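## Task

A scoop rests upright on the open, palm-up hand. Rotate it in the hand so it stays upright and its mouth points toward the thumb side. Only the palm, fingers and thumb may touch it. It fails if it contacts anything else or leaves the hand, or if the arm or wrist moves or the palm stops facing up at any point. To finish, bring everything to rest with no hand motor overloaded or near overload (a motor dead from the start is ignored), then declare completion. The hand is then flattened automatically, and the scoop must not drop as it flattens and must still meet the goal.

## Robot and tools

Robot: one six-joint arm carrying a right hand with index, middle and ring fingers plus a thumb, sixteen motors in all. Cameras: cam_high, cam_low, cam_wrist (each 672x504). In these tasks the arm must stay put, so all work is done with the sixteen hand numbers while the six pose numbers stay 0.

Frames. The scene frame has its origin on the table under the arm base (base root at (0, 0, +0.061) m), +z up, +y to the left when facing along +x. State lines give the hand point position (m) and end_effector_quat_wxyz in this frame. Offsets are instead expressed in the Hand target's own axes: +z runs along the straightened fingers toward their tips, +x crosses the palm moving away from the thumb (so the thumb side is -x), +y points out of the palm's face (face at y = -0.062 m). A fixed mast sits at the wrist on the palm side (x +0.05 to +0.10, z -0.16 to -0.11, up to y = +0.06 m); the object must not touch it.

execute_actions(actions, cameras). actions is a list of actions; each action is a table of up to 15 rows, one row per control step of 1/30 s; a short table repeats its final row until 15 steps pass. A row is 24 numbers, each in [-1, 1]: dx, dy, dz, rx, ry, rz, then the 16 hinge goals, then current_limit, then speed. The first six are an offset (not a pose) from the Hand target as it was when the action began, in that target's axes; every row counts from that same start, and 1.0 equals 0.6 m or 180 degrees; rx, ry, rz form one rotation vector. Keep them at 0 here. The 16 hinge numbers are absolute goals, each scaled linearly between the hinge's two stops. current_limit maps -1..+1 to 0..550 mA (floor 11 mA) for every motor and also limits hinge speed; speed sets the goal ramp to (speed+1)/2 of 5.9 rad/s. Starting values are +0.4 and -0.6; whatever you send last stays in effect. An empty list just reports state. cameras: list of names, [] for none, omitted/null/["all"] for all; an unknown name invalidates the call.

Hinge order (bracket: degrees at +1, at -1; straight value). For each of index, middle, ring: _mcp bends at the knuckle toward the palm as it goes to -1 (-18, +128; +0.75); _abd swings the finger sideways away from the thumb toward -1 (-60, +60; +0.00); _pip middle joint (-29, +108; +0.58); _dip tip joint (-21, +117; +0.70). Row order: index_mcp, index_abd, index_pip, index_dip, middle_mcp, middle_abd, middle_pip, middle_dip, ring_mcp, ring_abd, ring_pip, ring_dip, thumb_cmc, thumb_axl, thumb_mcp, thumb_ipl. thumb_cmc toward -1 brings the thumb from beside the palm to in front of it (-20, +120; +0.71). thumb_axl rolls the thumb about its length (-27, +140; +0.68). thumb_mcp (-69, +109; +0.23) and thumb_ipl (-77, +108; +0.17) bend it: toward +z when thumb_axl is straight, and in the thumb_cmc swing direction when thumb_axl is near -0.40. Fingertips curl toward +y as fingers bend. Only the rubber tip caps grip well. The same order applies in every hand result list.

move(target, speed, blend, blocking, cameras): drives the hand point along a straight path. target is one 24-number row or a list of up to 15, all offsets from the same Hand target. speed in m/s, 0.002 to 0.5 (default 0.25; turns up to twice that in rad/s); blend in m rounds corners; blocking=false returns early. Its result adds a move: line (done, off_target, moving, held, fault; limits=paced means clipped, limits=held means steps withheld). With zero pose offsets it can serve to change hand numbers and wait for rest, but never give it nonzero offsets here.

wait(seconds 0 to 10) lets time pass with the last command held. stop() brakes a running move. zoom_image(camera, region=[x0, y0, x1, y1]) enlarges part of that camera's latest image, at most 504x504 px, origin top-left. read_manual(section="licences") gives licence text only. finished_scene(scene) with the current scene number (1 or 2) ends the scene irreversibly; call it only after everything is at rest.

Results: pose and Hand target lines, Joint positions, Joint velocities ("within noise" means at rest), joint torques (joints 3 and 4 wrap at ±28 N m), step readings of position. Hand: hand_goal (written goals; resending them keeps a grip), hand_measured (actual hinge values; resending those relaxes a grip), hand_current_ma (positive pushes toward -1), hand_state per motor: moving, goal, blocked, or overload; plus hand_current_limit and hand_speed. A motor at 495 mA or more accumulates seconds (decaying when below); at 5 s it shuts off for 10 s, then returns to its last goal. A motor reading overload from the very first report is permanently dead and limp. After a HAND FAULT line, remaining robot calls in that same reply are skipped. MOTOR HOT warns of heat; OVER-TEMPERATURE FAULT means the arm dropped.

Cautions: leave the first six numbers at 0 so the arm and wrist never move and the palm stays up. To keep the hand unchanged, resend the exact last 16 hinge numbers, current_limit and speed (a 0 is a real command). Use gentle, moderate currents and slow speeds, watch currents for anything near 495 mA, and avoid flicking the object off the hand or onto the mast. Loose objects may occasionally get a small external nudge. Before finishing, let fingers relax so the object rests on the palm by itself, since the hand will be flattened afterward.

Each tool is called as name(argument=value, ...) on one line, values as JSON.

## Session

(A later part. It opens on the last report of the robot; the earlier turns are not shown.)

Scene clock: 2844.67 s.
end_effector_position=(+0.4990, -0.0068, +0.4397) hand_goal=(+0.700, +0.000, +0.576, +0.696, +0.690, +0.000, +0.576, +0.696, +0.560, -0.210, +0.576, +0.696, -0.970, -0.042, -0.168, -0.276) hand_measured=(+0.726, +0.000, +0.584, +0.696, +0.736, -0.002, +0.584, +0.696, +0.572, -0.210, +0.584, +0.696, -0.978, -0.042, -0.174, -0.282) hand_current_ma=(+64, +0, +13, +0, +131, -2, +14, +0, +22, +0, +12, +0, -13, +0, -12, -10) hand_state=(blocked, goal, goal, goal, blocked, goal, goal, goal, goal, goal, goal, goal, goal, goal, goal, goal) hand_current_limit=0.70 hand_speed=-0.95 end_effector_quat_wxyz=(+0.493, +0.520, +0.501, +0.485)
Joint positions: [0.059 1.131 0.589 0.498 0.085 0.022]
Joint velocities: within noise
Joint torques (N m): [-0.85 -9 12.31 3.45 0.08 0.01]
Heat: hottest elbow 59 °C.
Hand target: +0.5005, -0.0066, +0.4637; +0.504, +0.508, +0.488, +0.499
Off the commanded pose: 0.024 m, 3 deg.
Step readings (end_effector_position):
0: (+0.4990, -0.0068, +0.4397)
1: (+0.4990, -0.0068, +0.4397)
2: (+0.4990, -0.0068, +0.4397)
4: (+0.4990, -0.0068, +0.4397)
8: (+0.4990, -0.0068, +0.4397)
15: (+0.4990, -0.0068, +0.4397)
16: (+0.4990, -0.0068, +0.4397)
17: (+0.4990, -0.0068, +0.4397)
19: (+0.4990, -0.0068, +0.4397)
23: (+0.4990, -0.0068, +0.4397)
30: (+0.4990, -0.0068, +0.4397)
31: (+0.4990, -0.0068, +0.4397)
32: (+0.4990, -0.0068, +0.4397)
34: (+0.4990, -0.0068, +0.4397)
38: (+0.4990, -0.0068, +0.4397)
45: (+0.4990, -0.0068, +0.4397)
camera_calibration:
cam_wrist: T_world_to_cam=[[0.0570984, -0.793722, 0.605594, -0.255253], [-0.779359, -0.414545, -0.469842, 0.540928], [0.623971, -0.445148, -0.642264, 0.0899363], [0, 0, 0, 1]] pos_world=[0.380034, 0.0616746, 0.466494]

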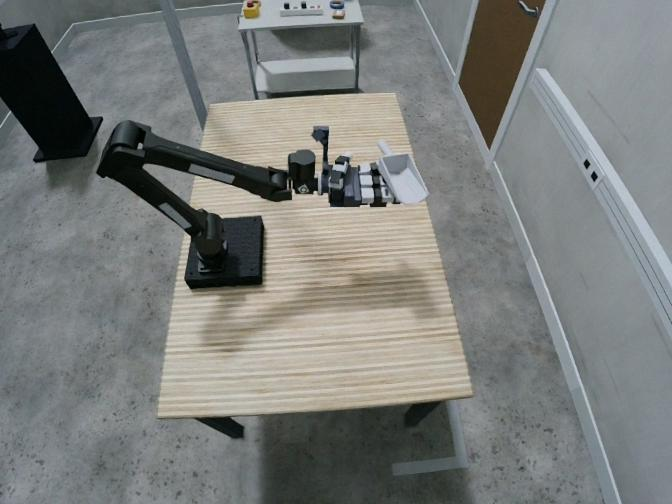

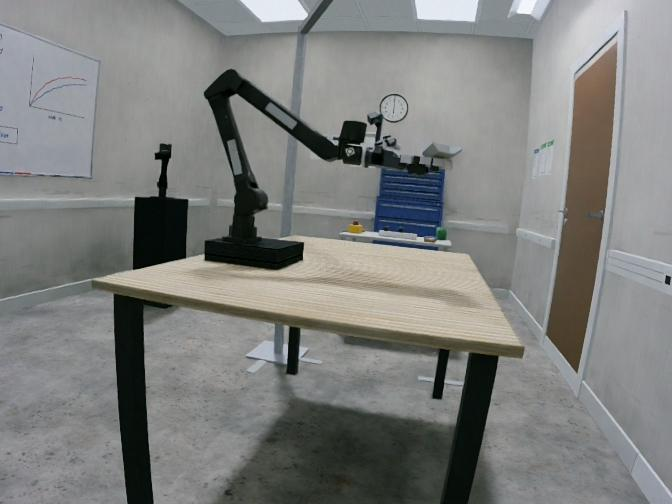

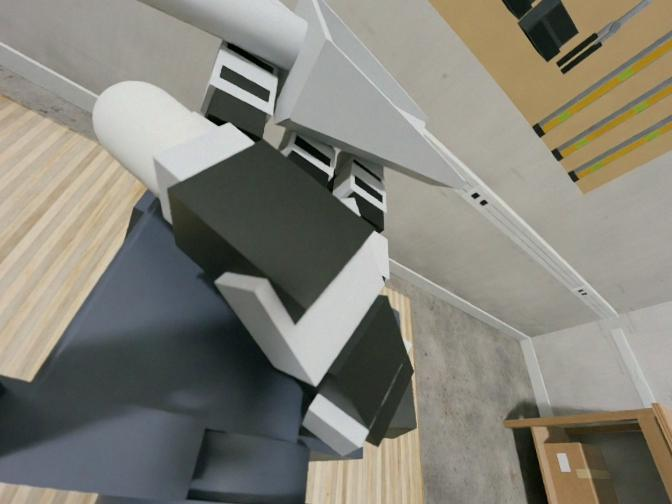

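execute_actions(actions=[[[0,0,0,0,0,0,0.70,0.0,0.576,0.696,0.69,0.0,0.576,0.696,0.53,-0.21,0.576,0.696,-0.971,-0.042,-0.169,-0.276,0.7,-0.95]],[[0,0,0,0,0,0,0.70,0.0,0.576,0.696,0.69,0.0,0.576,0.696,0.50,-0.21,0.576,0.696,-0.971,-0.042,-0.169,-0.276,0.7,-0.95]],[[0,0,0,0,0,0,0.70,0.0,0.576,0.696,0.71,0.0,0.576,0.696,0.47,-0.21,0.576,0.696,-0.971,-0.042,-0.169,-0.276,0.7,-0.95]],[[0,0,0,0,0,0,0.70,0.0,0.576,0.696,0.735,0.0,0.576,0.696,0.47,-0.21,0.576,0.696,-0.971,-0.042,-0.169,-0.276,0.7,-0.95]],[[0,0,0,0,0,0,0.70,0.0,0.576,0.696,0.765,0.0,0.576,0.696,0.47,-0.21,0.576,0.696,-0.971,-0.042,-0.169,-0.276,0.7,-0.95]]], cameras=["cam_low","cam_high","cam_wrist"])

zoom_image(camera="cam_low", region=[410, 130, 470, 190])

zoom_image(camera="cam_wrist", region=[180, 0, 480, 220])

zoom_image(camera="cam_high", region=[370, 140, 430, 210])

Scene clock: 2876.03 s.
end_effector_position=(+0.4990, -0.0068, +0.4397) hand_goal=(+0.700, +0.000, +0.576, +0.696, +0.766, +0.000, +0.576, +0.696, +0.470, -0.210, +0.576, +0.696, -0.970, -0.042, -0.168, -0.276) hand_measured=(+0.726, +0.000, +0.584, +0.696, +0.776, -0.002, +0.584, +0.696, +0.520, -0.210, +0.584, +0.696, -0.978, -0.042, -0.174, -0.282) hand_current_ma=(+64, +0, +13, +0, +18, -2, +13, +0, +146, +0, +12, +0, -13, +0, -12, -10) hand_state=(blocked, goal, goal, goal, goal, goal, goal, goal, blocked, goal, goal, goal, goal, goal, goal, goal) hand_current_limit=0.70 hand_speed=-0.95 end_effector_quat_wxyz=(+0.493, +0.520, +0.501, +0.485)
Joint positions: [0.059 1.131 0.589 0.498 0.085 0.022]
Joint velocities: within noise
Joint torques (N m): [-0.5 -9.17 12.3 3.48 0.07 0.01]
Heat: hottest elbow 59 °C.
Hand target: +0.5005, -0.0066, +0.4637; +0.504, +0.508, +0.488, +0.499
Off the commanded pose: 0.024 m, 3 deg.
Step readings (end_effector_position):
0: (+0.4990, -0.0068, +0.4397)
1: (+0.4990, -0.0068, +0.4397)
2: (+0.4990, -0.0068, +0.4397)
4: (+0.4990, -0.0068, +0.4397)
8: (+0.4990, -0.0068, +0.4397)
15: (+0.4990, -0.0068, +0.4397)
16: (+0.4990, -0.0068, +0.4397)
17: (+0.4990, -0.0068, +0.4397)
19: (+0.4990, -0.0068, +0.4397)
23: (+0.4990, -0.0068, +0.4397)
30: (+0.4990, -0.0068, +0.4397)
31: (+0.4990, -0.0068, +0.4397)
32: (+0.4990, -0.0068, +0.4397)
34: (+0.4990, -0.0068, +0.4397)
38: (+0.4990, -0.0068, +0.4397)
45: (+0.4990, -0.0068, +0.4397)
46: (+0.4990, -0.0068, +0.4397)
47: (+0.4990, -0.0068, +0.4397)
49: (+0.4990, -0.0068, +0.4397)
53: (+0.4990, -0.0068, +0.4397)
60: (+0.4990, -0.0068, +0.4397)
61: (+0.4990, -0.0068, +0.4397)
62: (+0.4990, -0.0068, +0.4397)
64: (+0.4990, -0.0068, +0.4397)
68: (+0.4990, -0.0068, +0.4397)
75: (+0.4990, -0.0068, +0.4397)
camera_calibration:
cam_wrist: T_world_to_cam=[[0.0570984, -0.793722, 0.605594, -0.255253], [-0.779359, -0.414545, -0.469842, 0.540928], [0.623971, -0.445148, -0.642264, 0.0899363], [0, 0, 0, 1]] pos_world=[0.380034, 0.0616746, 0.466494]

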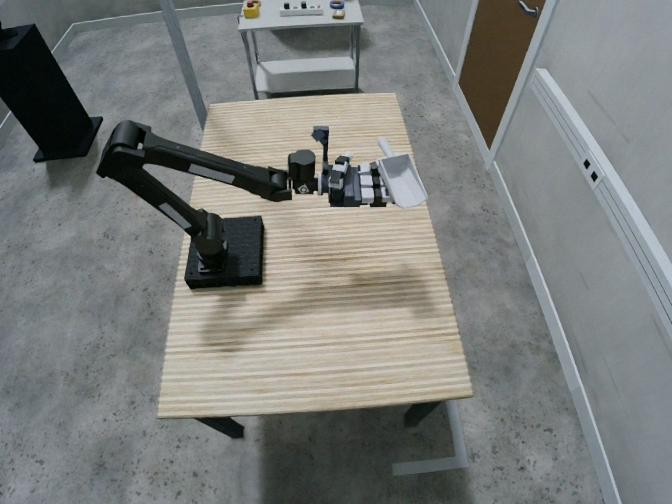

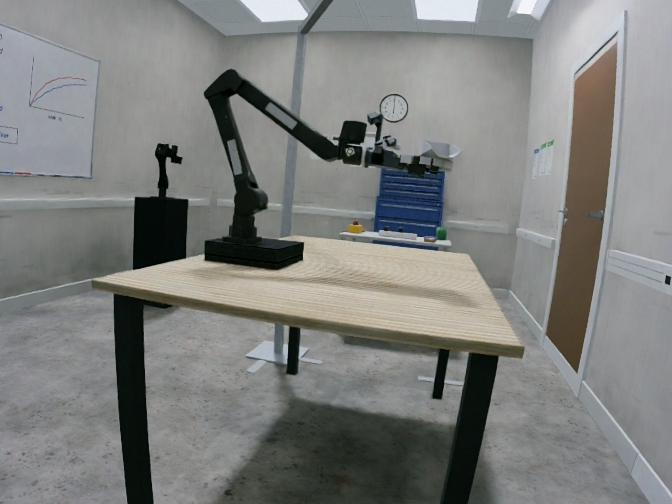

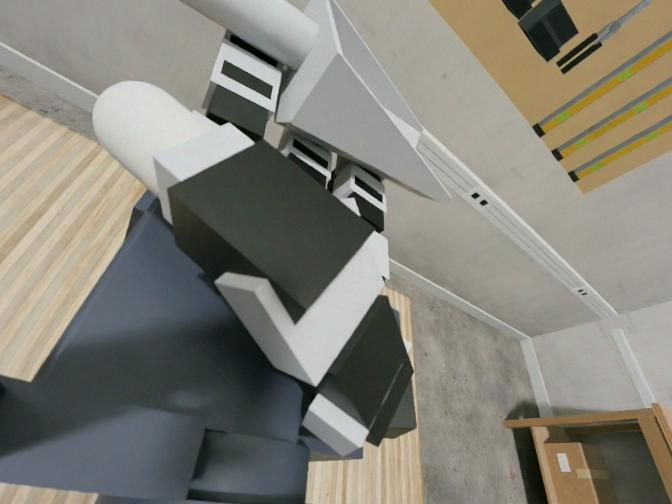

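Scaled by 8.400 from the camera's 672x504 image, which has a finer 960x720 frame.

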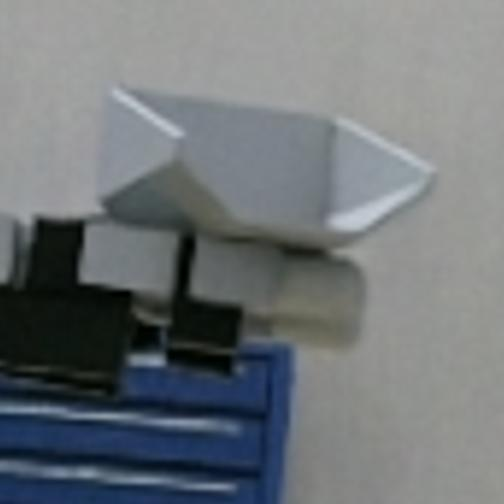

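Scaled by 1.680 from the camera's 672x504 image, which has a finer 960x720 frame.

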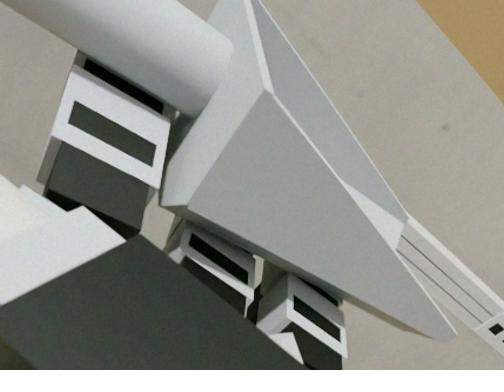

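Scaled by 7.200 from the camera's 672x504 image, which has a finer 960x720 frame.

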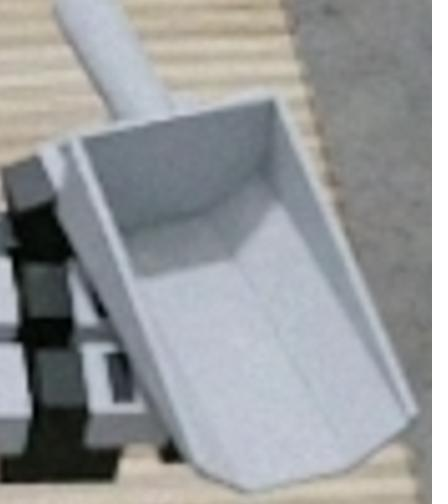

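execute_actions(actions=[[[0,0,0,0,0,0,0.70,0.04,0.576,0.696,0.765,0.0,0.576,0.696,0.47,-0.17,0.576,0.696,-0.971,-0.042,-0.169,-0.276,0.7,-0.95]],[[0,0,0,0,0,0,0.70,0.08,0.576,0.696,0.765,0.0,0.576,0.696,0.47,-0.13,0.576,0.696,-0.971,-0.042,-0.169,-0.276,0.7,-0.95]],[[0,0,0,0,0,0,0.70,0.12,0.576,0.696,0.765,0.0,0.576,0.696,0.47,-0.09,0.576,0.696,-0.971,-0.042,-0.169,-0.276,0.7,-0.95]]], cameras=["cam_low","cam_high","cam_wrist"])

zoom_image(camera="cam_low", region=[410, 130, 470, 190])

zoom_image(camera="cam_wrist", region=[180, 0, 480, 220])

zoom_image(camera="cam_high", region=[370, 140, 430, 210])

Scene clock: 2890.27 s.
end_effector_position=(+0.4990, -0.0068, +0.4397) hand_goal=(+0.700, +0.120, +0.576, +0.696, +0.766, +0.000, +0.576, +0.696, +0.470, -0.090, +0.576, +0.696, -0.970, -0.042, -0.168, -0.276) hand_measured=(+0.726, +0.112, +0.584, +0.696, +0.776, -0.002, +0.584, +0.696, +0.520, -0.092, +0.584, +0.696, -0.978, -0.042, -0.174, -0.282) hand_current_ma=(+64, -10, +13, +0, +18, -2, +13, +0, +146, -2, +12, +0, -13, +0, -12, -10) hand_state=(blocked, goal, goal, goal, goal, goal, goal, goal, blocked, goal, goal, goal, goal, goal, goal, goal) hand_current_limit=0.70 hand_speed=-0.95 end_effector_quat_wxyz=(+0.493, +0.520, +0.501, +0.485)
Joint positions: [0.059 1.131 0.589 0.498 0.085 0.022]
Joint velocities: within noise
Joint torques (N m): [-0.73 -9.29 12.33 3.45 0.07 0.01]
Heat: hottest elbow 59 °C.
Hand target: +0.5005, -0.0066, +0.4637; +0.504, +0.508, +0.488, +0.499
Off the commanded pose: 0.024 m, 3 deg.
Step readings (end_effector_position):
0: (+0.4990, -0.0068, +0.4397)
1: (+0.4990, -0.0068, +0.4397)
2: (+0.4990, -0.0068, +0.4397)
4: (+0.4990, -0.0068, +0.4397)
8: (+0.4990, -0.0068, +0.4397)
15: (+0.4990, -0.0068, +0.4397)
16: (+0.4990, -0.0068, +0.4397)
17: (+0.4990, -0.0068, +0.4397)
19: (+0.4990, -0.0068, +0.4397)
23: (+0.4990, -0.0068, +0.4397)
30: (+0.4990, -0.0068, +0.4397)
31: (+0.4990, -0.0068, +0.4397)
32: (+0.4990, -0.0068, +0.4397)
34: (+0.4990, -0.0068, +0.4397)
38: (+0.4990, -0.0068, +0.4397)
45: (+0.4990, -0.0068, +0.4397)
camera_calibration:
cam_wrist: T_world_to_cam=[[0.0570984, -0.793722, 0.605594, -0.255253], [-0.779359, -0.414545, -0.469842, 0.540928], [0.623971, -0.445148, -0.642264, 0.0899363], [0, 0, 0, 1]] pos_world=[0.380034, 0.0616746, 0.466494]

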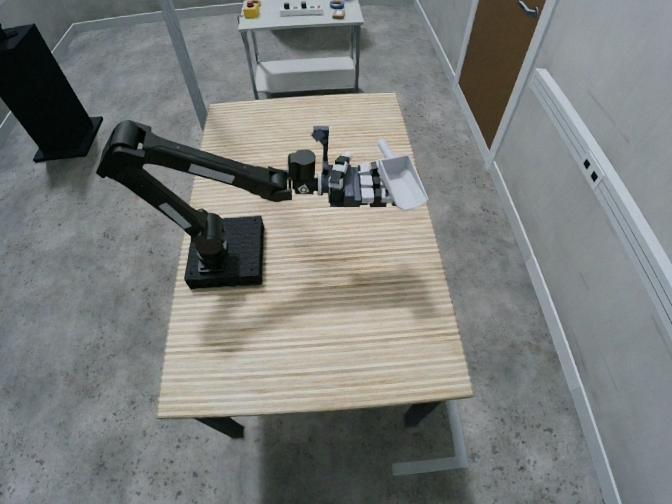

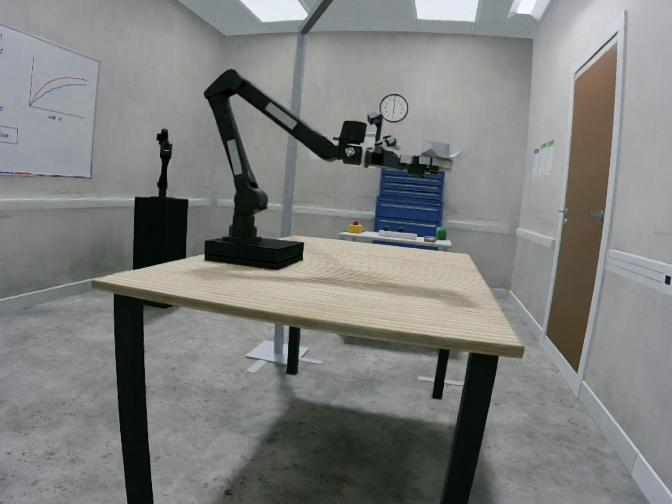

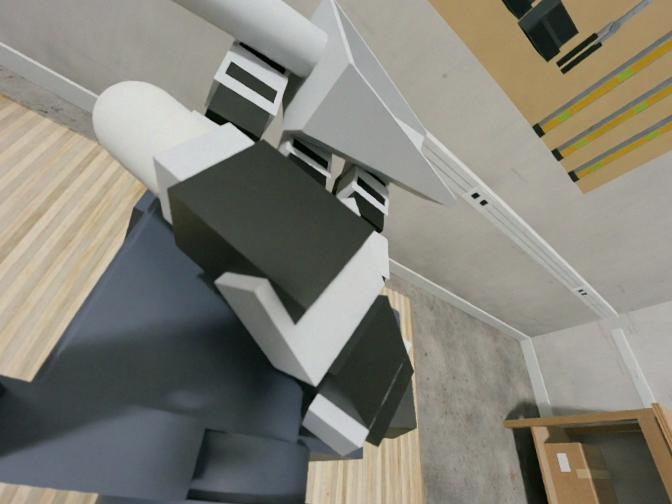

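Scaled by 8.400 from the camera's 672x504 image, which has a finer 960x720 frame.

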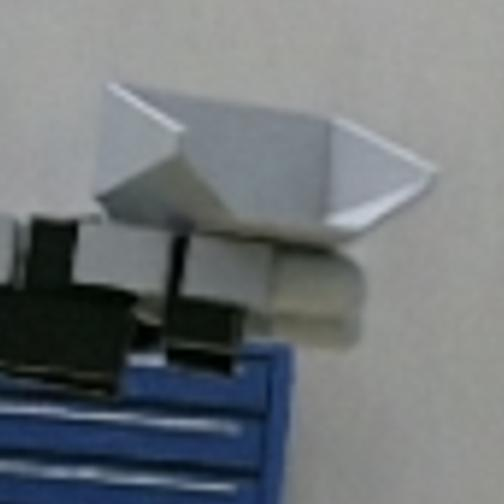

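Scaled by 1.680 from the camera's 672x504 image, which has a finer 960x720 frame.

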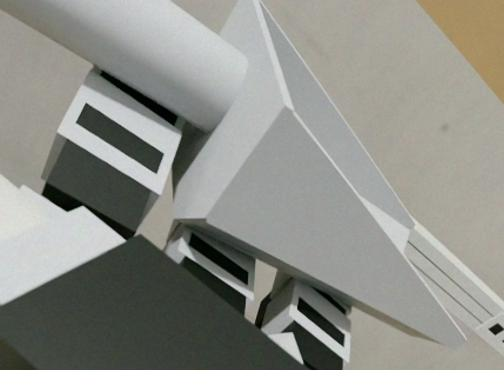

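Scaled by 7.200 from the camera's 672x504 image, which has a finer 960x720 frame.

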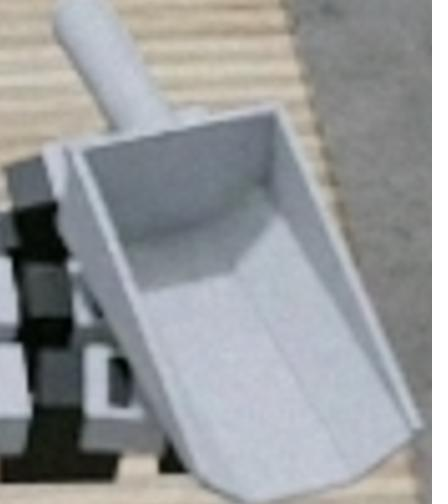

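execute_actions(actions=[[[0,0,0,0,0,0,0.70,0.12,0.576,0.696,0.735,0.0,0.576,0.696,0.47,-0.09,0.576,0.696,-0.971,-0.042,-0.169,-0.276,0.7,-0.95]],[[0,0,0,0,0,0,0.70,0.12,0.576,0.696,0.71,0.0,0.576,0.696,0.47,-0.09,0.576,0.696,-0.971,-0.042,-0.169,-0.276,0.7,-0.95]],[[0,0,0,0,0,0,0.70,0.12,0.576,0.696,0.69,0.0,0.576,0.696,0.47,-0.09,0.576,0.696,-0.971,-0.042,-0.169,-0.276,0.7,-0.95]],[[0,0,0,0,0,0,0.70,0.12,0.576,0.696,0.69,0.0,0.576,0.696,0.50,-0.09,0.576,0.696,-0.971,-0.042,-0.169,-0.276,0.7,-0.95]],[[0,0,0,0,0,0,0.70,0.12,0.576,0.696,0.69,0.0,0.576,0.696,0.53,-0.09,0.576,0.696,-0.971,-0.042,-0.169,-0.276,0.7,-0.95]],[[0,0,0,0,0,0,0.70,0.12,0.576,0.696,0.69,0.0,0.576,0.696,0.56,-0.09,0.576,0.696,-0.971,-0.042,-0.169,-0.276,0.7,-0.95]]], cameras=["cam_low","cam_high","cam_wrist"])

zoom_image(camera="cam_low", region=[410, 130, 470, 190])

zoom_image(camera="cam_wrist", region=[180, 0, 480, 220])

zoom_image(camera="cam_high", region=[370, 140, 430, 210])

Scene clock: 2907.20 s.
end_effector_position=(+0.4990, -0.0068, +0.4397) hand_goal=(+0.700, +0.120, +0.576, +0.696, +0.690, +0.000, +0.576, +0.696, +0.560, -0.090, +0.576, +0.696, -0.970, -0.042, -0.168, -0.276) hand_measured=(+0.726, +0.116, +0.584, +0.696, +0.738, -0.002, +0.586, +0.696, +0.570, -0.092, +0.584, +0.696, -0.978, -0.042, -0.174, -0.282) hand_current_ma=(+64, -3, +13, +0, +140, -1, +15, +0, +18, -1, +12, +0, -13, +0, -12, -10) hand_state=(blocked, goal, goal, goal, blocked, goal, goal, goal, goal, goal, goal, goal, goal, goal, goal, goal) hand_current_limit=0.70 hand_speed=-0.95 end_effector_quat_wxyz=(+0.493, +0.520, +0.501, +0.485)
Joint positions: [0.059 1.131 0.589 0.498 0.085 0.022]
Joint velocities: within noise
Joint torques (N m): [-0.62 -9.11 12.26 3.47 0.1 0]
Heat: hottest elbow 59 °C.
Hand target: +0.5005, -0.0066, +0.4637; +0.504, +0.508, +0.488, +0.499
Off the commanded pose: 0.024 m, 3 deg.
Step readings (end_effector_position):
0: (+0.4990, -0.0068, +0.4397)
1: (+0.4990, -0.0068, +0.4397)
2: (+0.4990, -0.0068, +0.4397)
4: (+0.4990, -0.0068, +0.4397)
8: (+0.4990, -0.0068, +0.4397)
15: (+0.4990, -0.0068, +0.4397)
16: (+0.4990, -0.0068, +0.4397)
17: (+0.4990, -0.0068, +0.4397)
19: (+0.4990, -0.0068, +0.4397)
23: (+0.4990, -0.0068, +0.4397)
30: (+0.4990, -0.0068, +0.4397)
31: (+0.4990, -0.0068, +0.4397)
32: (+0.4990, -0.0068, +0.4397)
34: (+0.4990, -0.0068, +0.4397)
38: (+0.4990, -0.0068, +0.4397)
45: (+0.4990, -0.0068, +0.4397)
46: (+0.4990, -0.0068, +0.4397)
47: (+0.4990, -0.0068, +0.4397)
49: (+0.4990, -0.0068, +0.4397)
53: (+0.4990, -0.0068, +0.4397)
60: (+0.4990, -0.0068, +0.4397)
61: (+0.4990, -0.0068, +0.4397)
62: (+0.4990, -0.0068, +0.4397)
64: (+0.4990, -0.0068, +0.4397)
68: (+0.4990, -0.0068, +0.4397)
75: (+0.4990, -0.0068, +0.4397)
76: (+0.4990, -0.0068, +0.4397)
77: (+0.4990, -0.0068, +0.4397)
79: (+0.4990, -0.0068, +0.4397)
83: (+0.4990, -0.0068, +0.4397)
90: (+0.4990, -0.0068, +0.4397)
camera_calibration:
cam_wrist: T_world_to_cam=[[0.0570984, -0.793722, 0.605594, -0.255253], [-0.779359, -0.414545, -0.469842, 0.540928], [0.623971, -0.445148, -0.642264, 0.0899363], [0, 0, 0, 1]] pos_world=[0.380034, 0.0616746, 0.466494]

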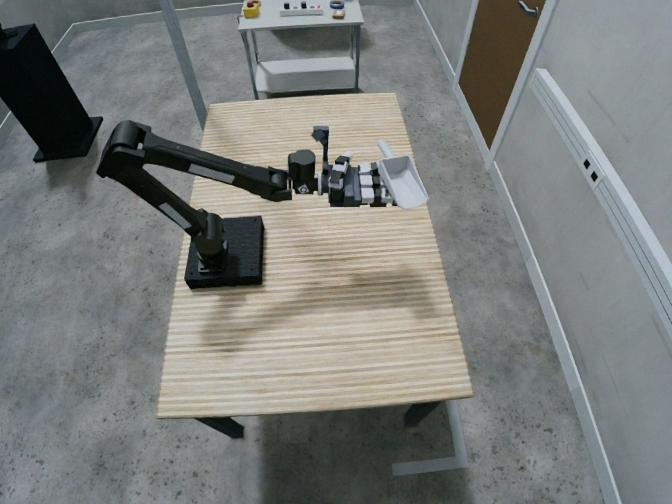

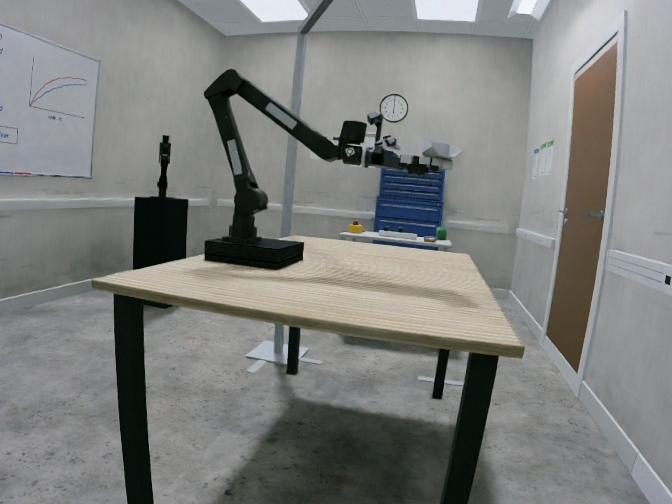

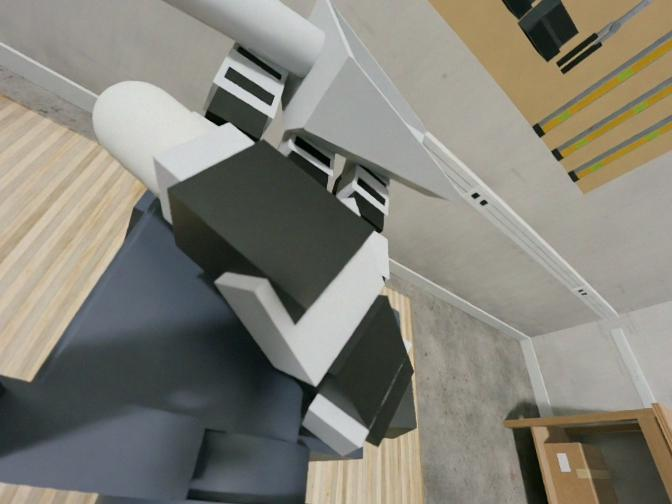

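Scaled by 8.400 from the camera's 672x504 image, which has a finer 960x720 frame.

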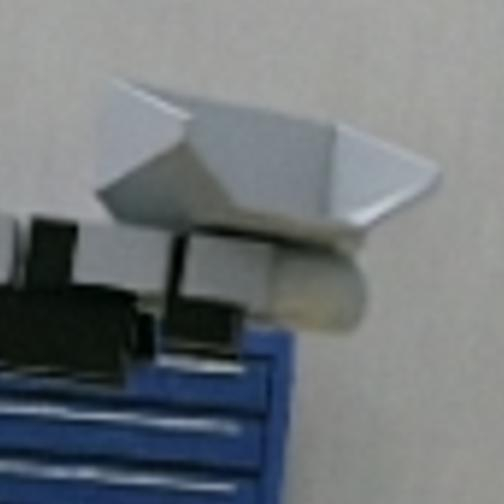

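Scaled by 1.680 from the camera's 672x504 image, which has a finer 960x720 frame.

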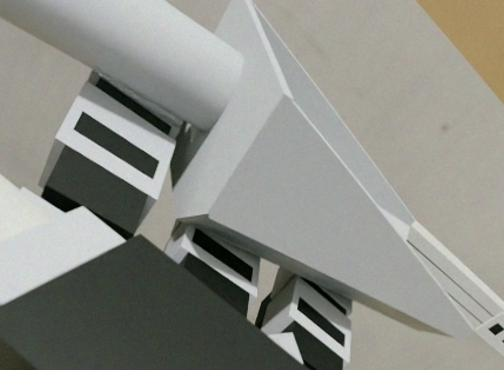

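Scaled by 7.200 from the camera's 672x504 image, which has a finer 960x720 frame.

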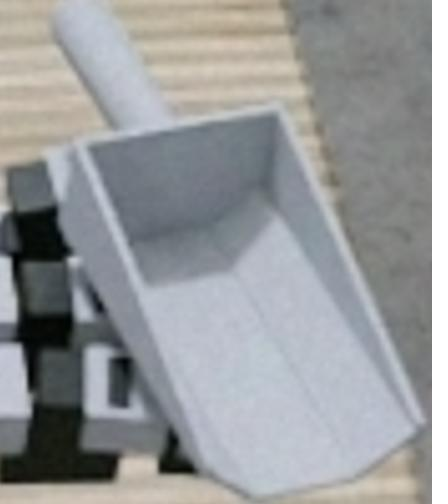

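execute_actions(actions=[[[0,0,0,0,0,0,0.70,0.12,0.576,0.696,0.69,0.0,0.576,0.696,0.59,-0.09,0.576,0.696,-0.971,-0.042,-0.169,-0.276,0.7,-0.95]],[[0,0,0,0,0,0,0.70,0.12,0.576,0.696,0.69,0.0,0.576,0.696,0.62,-0.09,0.576,0.696,-0.971,-0.042,-0.169,-0.276,0.7,-0.95]]], cameras=["cam_low","cam_wrist"])

zoom_image(camera="cam_low", region=[410, 130, 470, 190])

zoom_image(camera="cam_wrist", region=[180, 0, 480, 220])

Scene clock: 2918.47 s.
end_effector_position=(+0.4990, -0.0068, +0.4397) hand_goal=(+0.700, +0.120, +0.576, +0.696, +0.690, +0.000, +0.576, +0.696, +0.620, -0.090, +0.576, +0.696, -0.970, -0.042, -0.168, -0.276) hand_measured=(+0.726, +0.116, +0.584, +0.696, +0.738, -0.002, +0.586, +0.696, +0.630, -0.092, +0.584, +0.696, -0.978, -0.042, -0.174, -0.282) hand_current_ma=(+64, -3, +13, +0, +140, -1, +15, +0, +18, -1, +12, +0, -13, +0, -12, -10) hand_state=(blocked, goal, goal, goal, blocked, goal, goal, goal, goal, goal, goal, goal, goal, goal, goal, goal) hand_current_limit=0.70 hand_speed=-0.95 end_effector_quat_wxyz=(+0.493, +0.520, +0.501, +0.485)
Joint positions: [0.059 1.131 0.589 0.498 0.085 0.022]
Joint velocities: within noise
Joint torques (N m): [-0.79 -9.17 12.34 3.45 0.09 0.01]
Heat: hottest elbow 59 °C.
Hand target: +0.5005, -0.0066, +0.4637; +0.504, +0.508, +0.488, +0.499
Off the commanded pose: 0.024 m, 3 deg.
Step readings (end_effector_position):
0: (+0.4990, -0.0068, +0.4397)
1: (+0.4990, -0.0068, +0.4397)
2: (+0.4990, -0.0068, +0.4397)
4: (+0.4990, -0.0068, +0.4397)
8: (+0.4990, -0.0068, +0.4397)
15: (+0.4990, -0.0068, +0.4397)
16: (+0.4990, -0.0068, +0.4397)
17: (+0.4990, -0.0068, +0.4397)
19: (+0.4990, -0.0068, +0.4397)
23: (+0.4990, -0.0068, +0.4397)
30: (+0.4990, -0.0068, +0.4397)
camera_calibration:
cam_wrist: T_world_to_cam=[[0.0570984, -0.793722, 0.605594, -0.255253], [-0.779359, -0.414545, -0.469842, 0.540928], [0.623971, -0.445148, -0.642264, 0.0899363], [0, 0, 0, 1]] pos_world=[0.380034, 0.0616746, 0.466494]
Images, in order (width x height): cam_low 672x504, cam_wrist 672x504.

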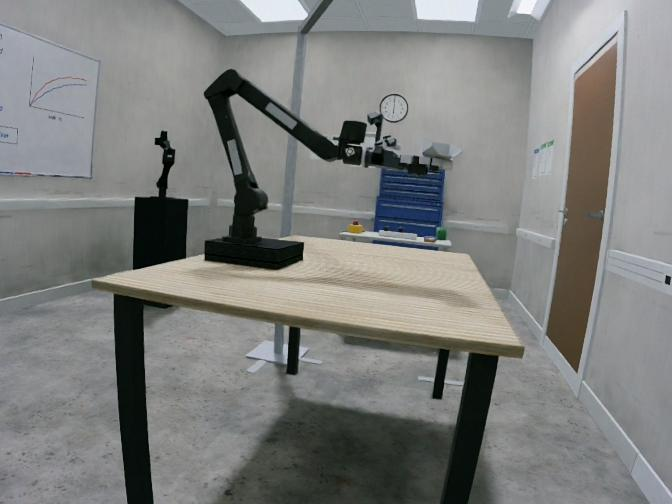

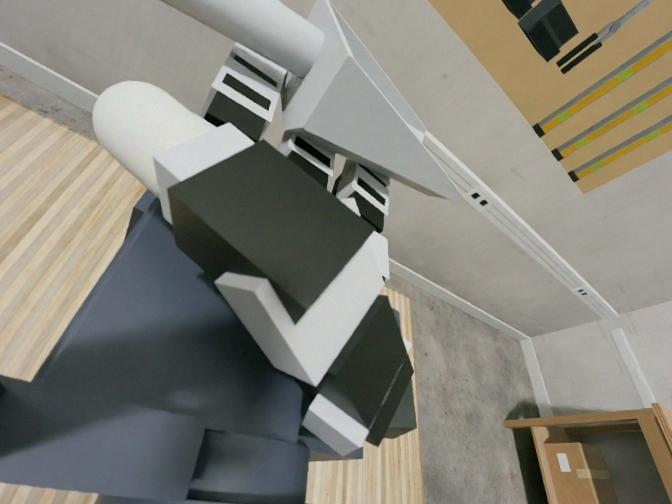

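Scaled by 8.400 from the camera's 672x504 image, which has a finer 960x720 frame.

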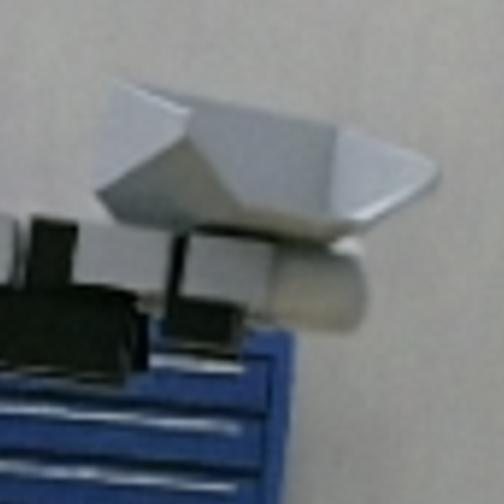

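Scaled by 1.680 from the camera's 672x504 image, which has a finer 960x720 frame.

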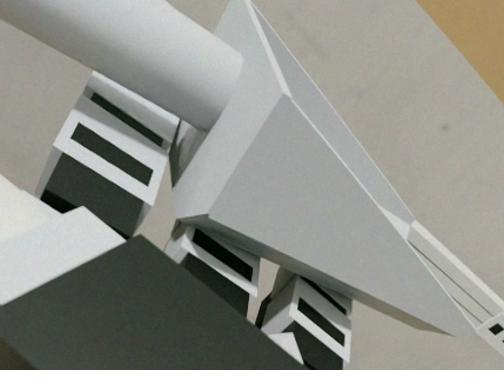

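execute_actions(actions=[[[0,0,0,0,0,0,0.72,0.12,0.576,0.696,0.69,0.0,0.576,0.696,0.62,-0.09,0.576,0.696,-0.971,-0.042,-0.169,-0.276,0.7,-0.96]],[[0,0,0,0,0,0,0.74,0.12,0.576,0.696,0.69,0.0,0.576,0.696,0.62,-0.09,0.576,0.696,-0.971,-0.042,-0.169,-0.276,0.7,-0.96]],[[0,0,0,0,0,0,0.76,0.12,0.576,0.696,0.69,0.0,0.576,0.696,0.62,-0.09,0.576,0.696,-0.971,-0.042,-0.169,-0.276,0.7,-0.96]]], cameras=["cam_low","cam_wrist"])

zoom_image(camera="cam_low", region=[410, 130, 470, 190])

zoom_image(camera="cam_wrist", region=[180, 0, 480, 220])

Scene clock: 2934.10 s.
end_effector_position=(+0.4990, -0.0068, +0.4397) hand_goal=(+0.760, +0.120, +0.576, +0.696, +0.690, +0.000, +0.576, +0.696, +0.620, -0.090, +0.576, +0.696, -0.970, -0.042, -0.168, -0.276) hand_measured=(+0.770, +0.116, +0.584, +0.696, +0.738, -0.002, +0.586, +0.696, +0.630, -0.092, +0.584, +0.696, -0.978, -0.042, -0.174, -0.282) hand_current_ma=(+16, -3, +13, +0, +140, -1, +15, +0, +18, -1, +12, +0, -13, +0, -12, -10) hand_state=(goal, goal, goal, goal, blocked, goal, goal, goal, goal, goal, goal, goal, goal, goal, goal, goal) hand_current_limit=0.70 hand_speed=-0.96 end_effector_quat_wxyz=(+0.493, +0.520, +0.501, +0.485)
Joint positions: [0.059 1.131 0.589 0.498 0.085 0.022]
Joint velocities: within noise
Joint torques (N m): [-0.56 -9 12.26 3.47 0.09 0]
Heat: hottest elbow 59 °C.
Hand target: +0.5005, -0.0066, +0.4637; +0.504, +0.508, +0.488, +0.499
Off the commanded pose: 0.024 m, 3 deg.
Step readings (end_effector_position):
0: (+0.4990, -0.0068, +0.4397)
1: (+0.4990, -0.0068, +0.4397)
2: (+0.4990, -0.0068, +0.4397)
4: (+0.4990, -0.0068, +0.4397)
8: (+0.4990, -0.0068, +0.4397)
15: (+0.4990, -0.0068, +0.4397)
16: (+0.4990, -0.0068, +0.4397)
17: (+0.4990, -0.0068, +0.4397)
19: (+0.4990, -0.0068, +0.4397)
23: (+0.4990, -0.0068, +0.4397)
30: (+0.4990, -0.0068, +0.4397)
31: (+0.4990, -0.0068, +0.4397)
32: (+0.4990, -0.0068, +0.4397)
34: (+0.4990, -0.0068, +0.4397)
38: (+0.4990, -0.0068, +0.4397)
45: (+0.4990, -0.0068, +0.4397)
camera_calibration:
cam_wrist: T_world_to_cam=[[0.0570984, -0.793722, 0.605594, -0.255253], [-0.779359, -0.414545, -0.469842, 0.540928], [0.623971, -0.445148, -0.642264, 0.0899363], [0, 0, 0, 1]] pos_world=[0.380034, 0.0616746, 0.466494]
Images, in order (width x height): cam_low 672x504, cam_wrist 672x504.

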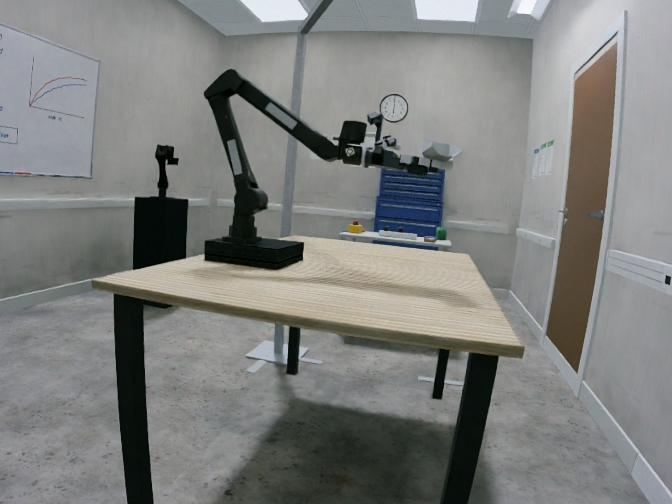

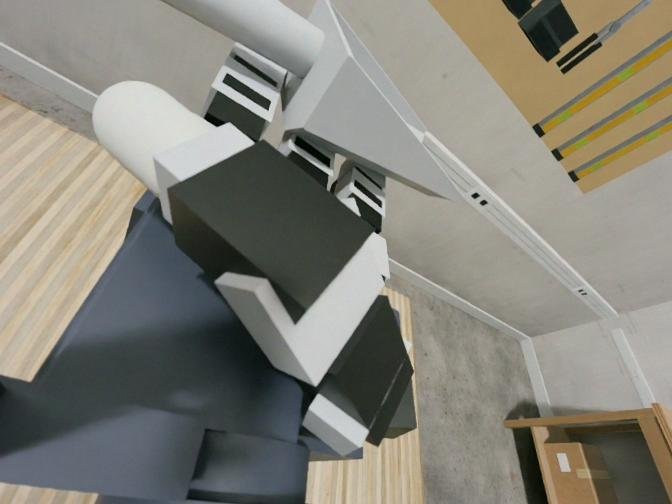

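Scaled by 8.400 from the camera's 672x504 image, which has a finer 960x720 frame.

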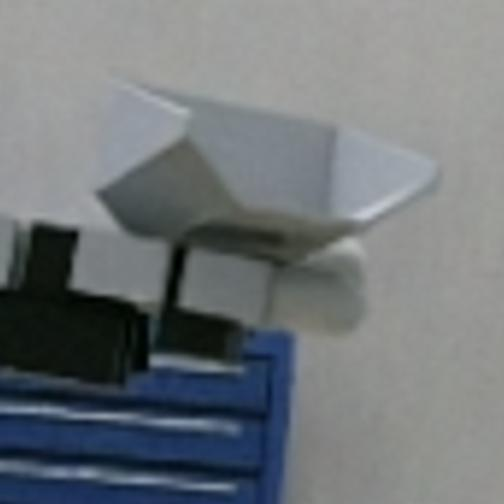

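Scaled by 1.680 from the camera's 672x504 image, which has a finer 960x720 frame.

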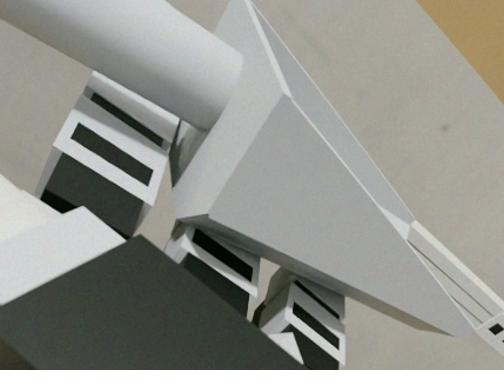

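execute_actions(actions=[[[0,0,0,0,0,0,0.76,0.12,0.576,0.696,0.69,0.04,0.576,0.696,0.60,-0.09,0.576,0.696,-0.971,-0.042,-0.169,-0.276,0.7,-0.96]],[[0,0,0,0,0,0,0.76,0.12,0.576,0.696,0.69,0.08,0.576,0.696,0.60,-0.09,0.576,0.696,-0.971,-0.042,-0.169,-0.276,0.7,-0.96]]], cameras=["cam_low","cam_wrist","cam_high"])

zoom_image(camera="cam_low", region=[410, 130, 470, 190])

zoom_image(camera="cam_wrist", region=[180, 0, 480, 220])

zoom_image(camera="cam_high", region=[370, 140, 430, 210])

Scene clock: 2974.53 s.
end_effector_position=(+0.4990, -0.0068, +0.4397) hand_goal=(+0.760, +0.120, +0.576, +0.696, +0.690, +0.080, +0.576, +0.696, +0.600, -0.090, +0.576, +0.696, -0.970, -0.042, -0.168, -0.276) hand_measured=(+0.770, +0.116, +0.584, +0.696, +0.738, +0.078, +0.586, +0.696, +0.628, -0.092, +0.584, +0.696, -0.978, -0.042, -0.174, -0.282) hand_current_ma=(+16, -3, +13, +0, +140, -3, +15, +0, +72, -1, +12, +0, -13, +0, -12, -10) hand_state=(goal, goal, goal, goal, blocked, goal, goal, goal, blocked, goal, goal, goal, goal, goal, goal, goal) hand_current_limit=0.70 hand_speed=-0.96 end_effector_quat_wxyz=(+0.493, +0.520, +0.501, +0.485)
Joint positions: [0.059 1.131 0.589 0.498 0.085 0.022]
Joint velocities: within noise
Joint torques (N m): [-0.67 -9 12.29 3.45 0.07 -0.01]
Heat: hottest elbow 59 °C.
Hand target: +0.5005, -0.0066, +0.4637; +0.504, +0.508, +0.488, +0.499
Off the commanded pose: 0.024 m, 3 deg.
Step readings (end_effector_position):
0: (+0.4990, -0.0068, +0.4397)
1: (+0.4990, -0.0068, +0.4397)
2: (+0.4990, -0.0068, +0.4397)
4: (+0.4990, -0.0068, +0.4397)
8: (+0.4990, -0.0068, +0.4397)
15: (+0.4990, -0.0068, +0.4397)
16: (+0.4990, -0.0068, +0.4397)
17: (+0.4990, -0.0068, +0.4397)
19: (+0.4990, -0.0068, +0.4397)
23: (+0.4990, -0.0068, +0.4397)
30: (+0.4990, -0.0068, +0.4397)
camera_calibration:
cam_wrist: T_world_to_cam=[[0.0570984, -0.793722, 0.605594, -0.255253], [-0.779359, -0.414545, -0.469842, 0.540928], [0.623971, -0.445148, -0.642264, 0.0899363], [0, 0, 0, 1]] pos_world=[0.380034, 0.0616746, 0.466494]

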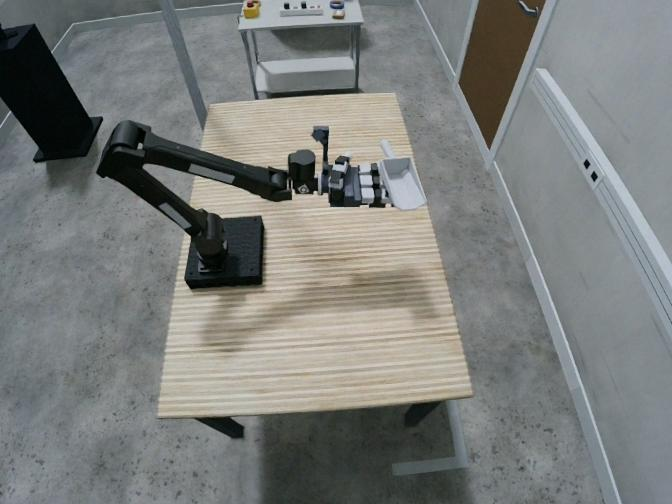

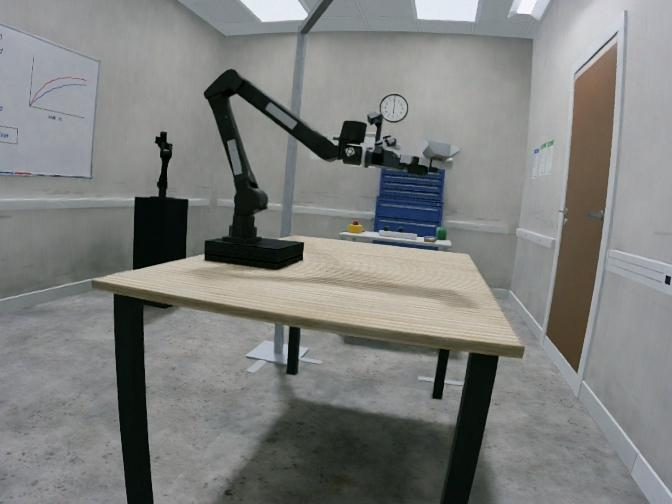

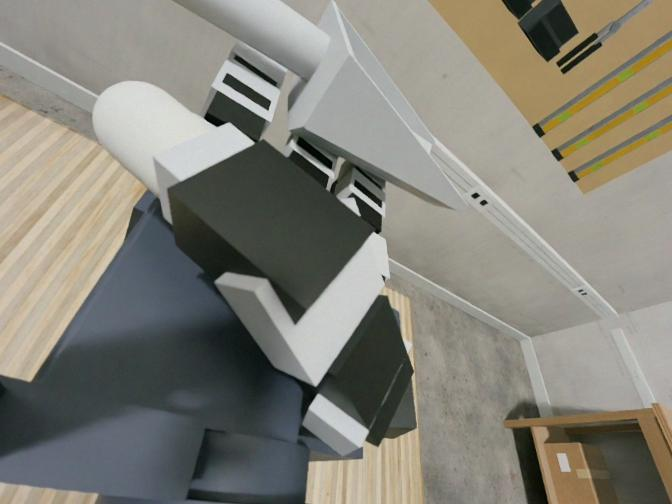

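Scaled by 8.400 from the camera's 672x504 image, which has a finer 960x720 frame.

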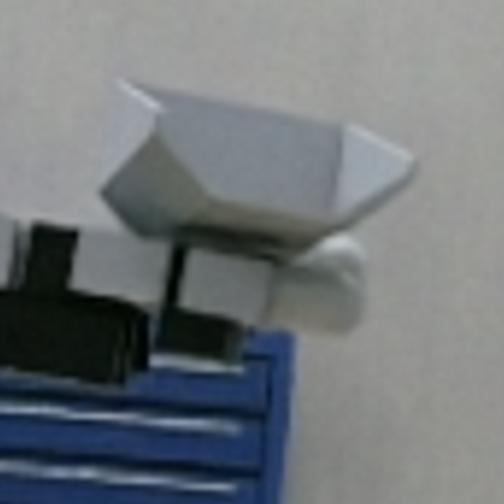

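Scaled by 1.680 from the camera's 672x504 image, which has a finer 960x720 frame.

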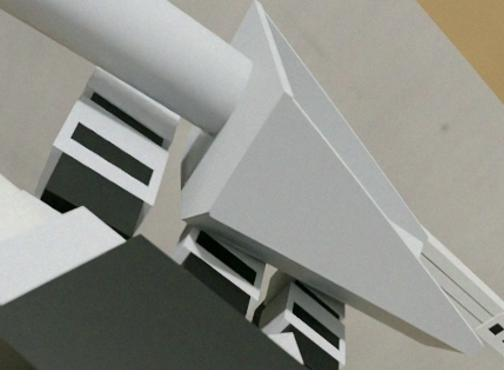

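Scaled by 7.200 from the camera's 672x504 image, which has a finer 960x720 frame.

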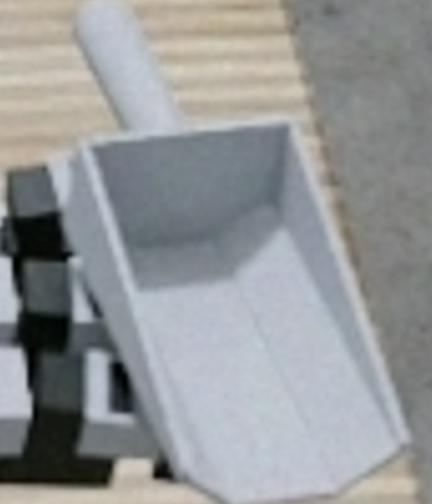

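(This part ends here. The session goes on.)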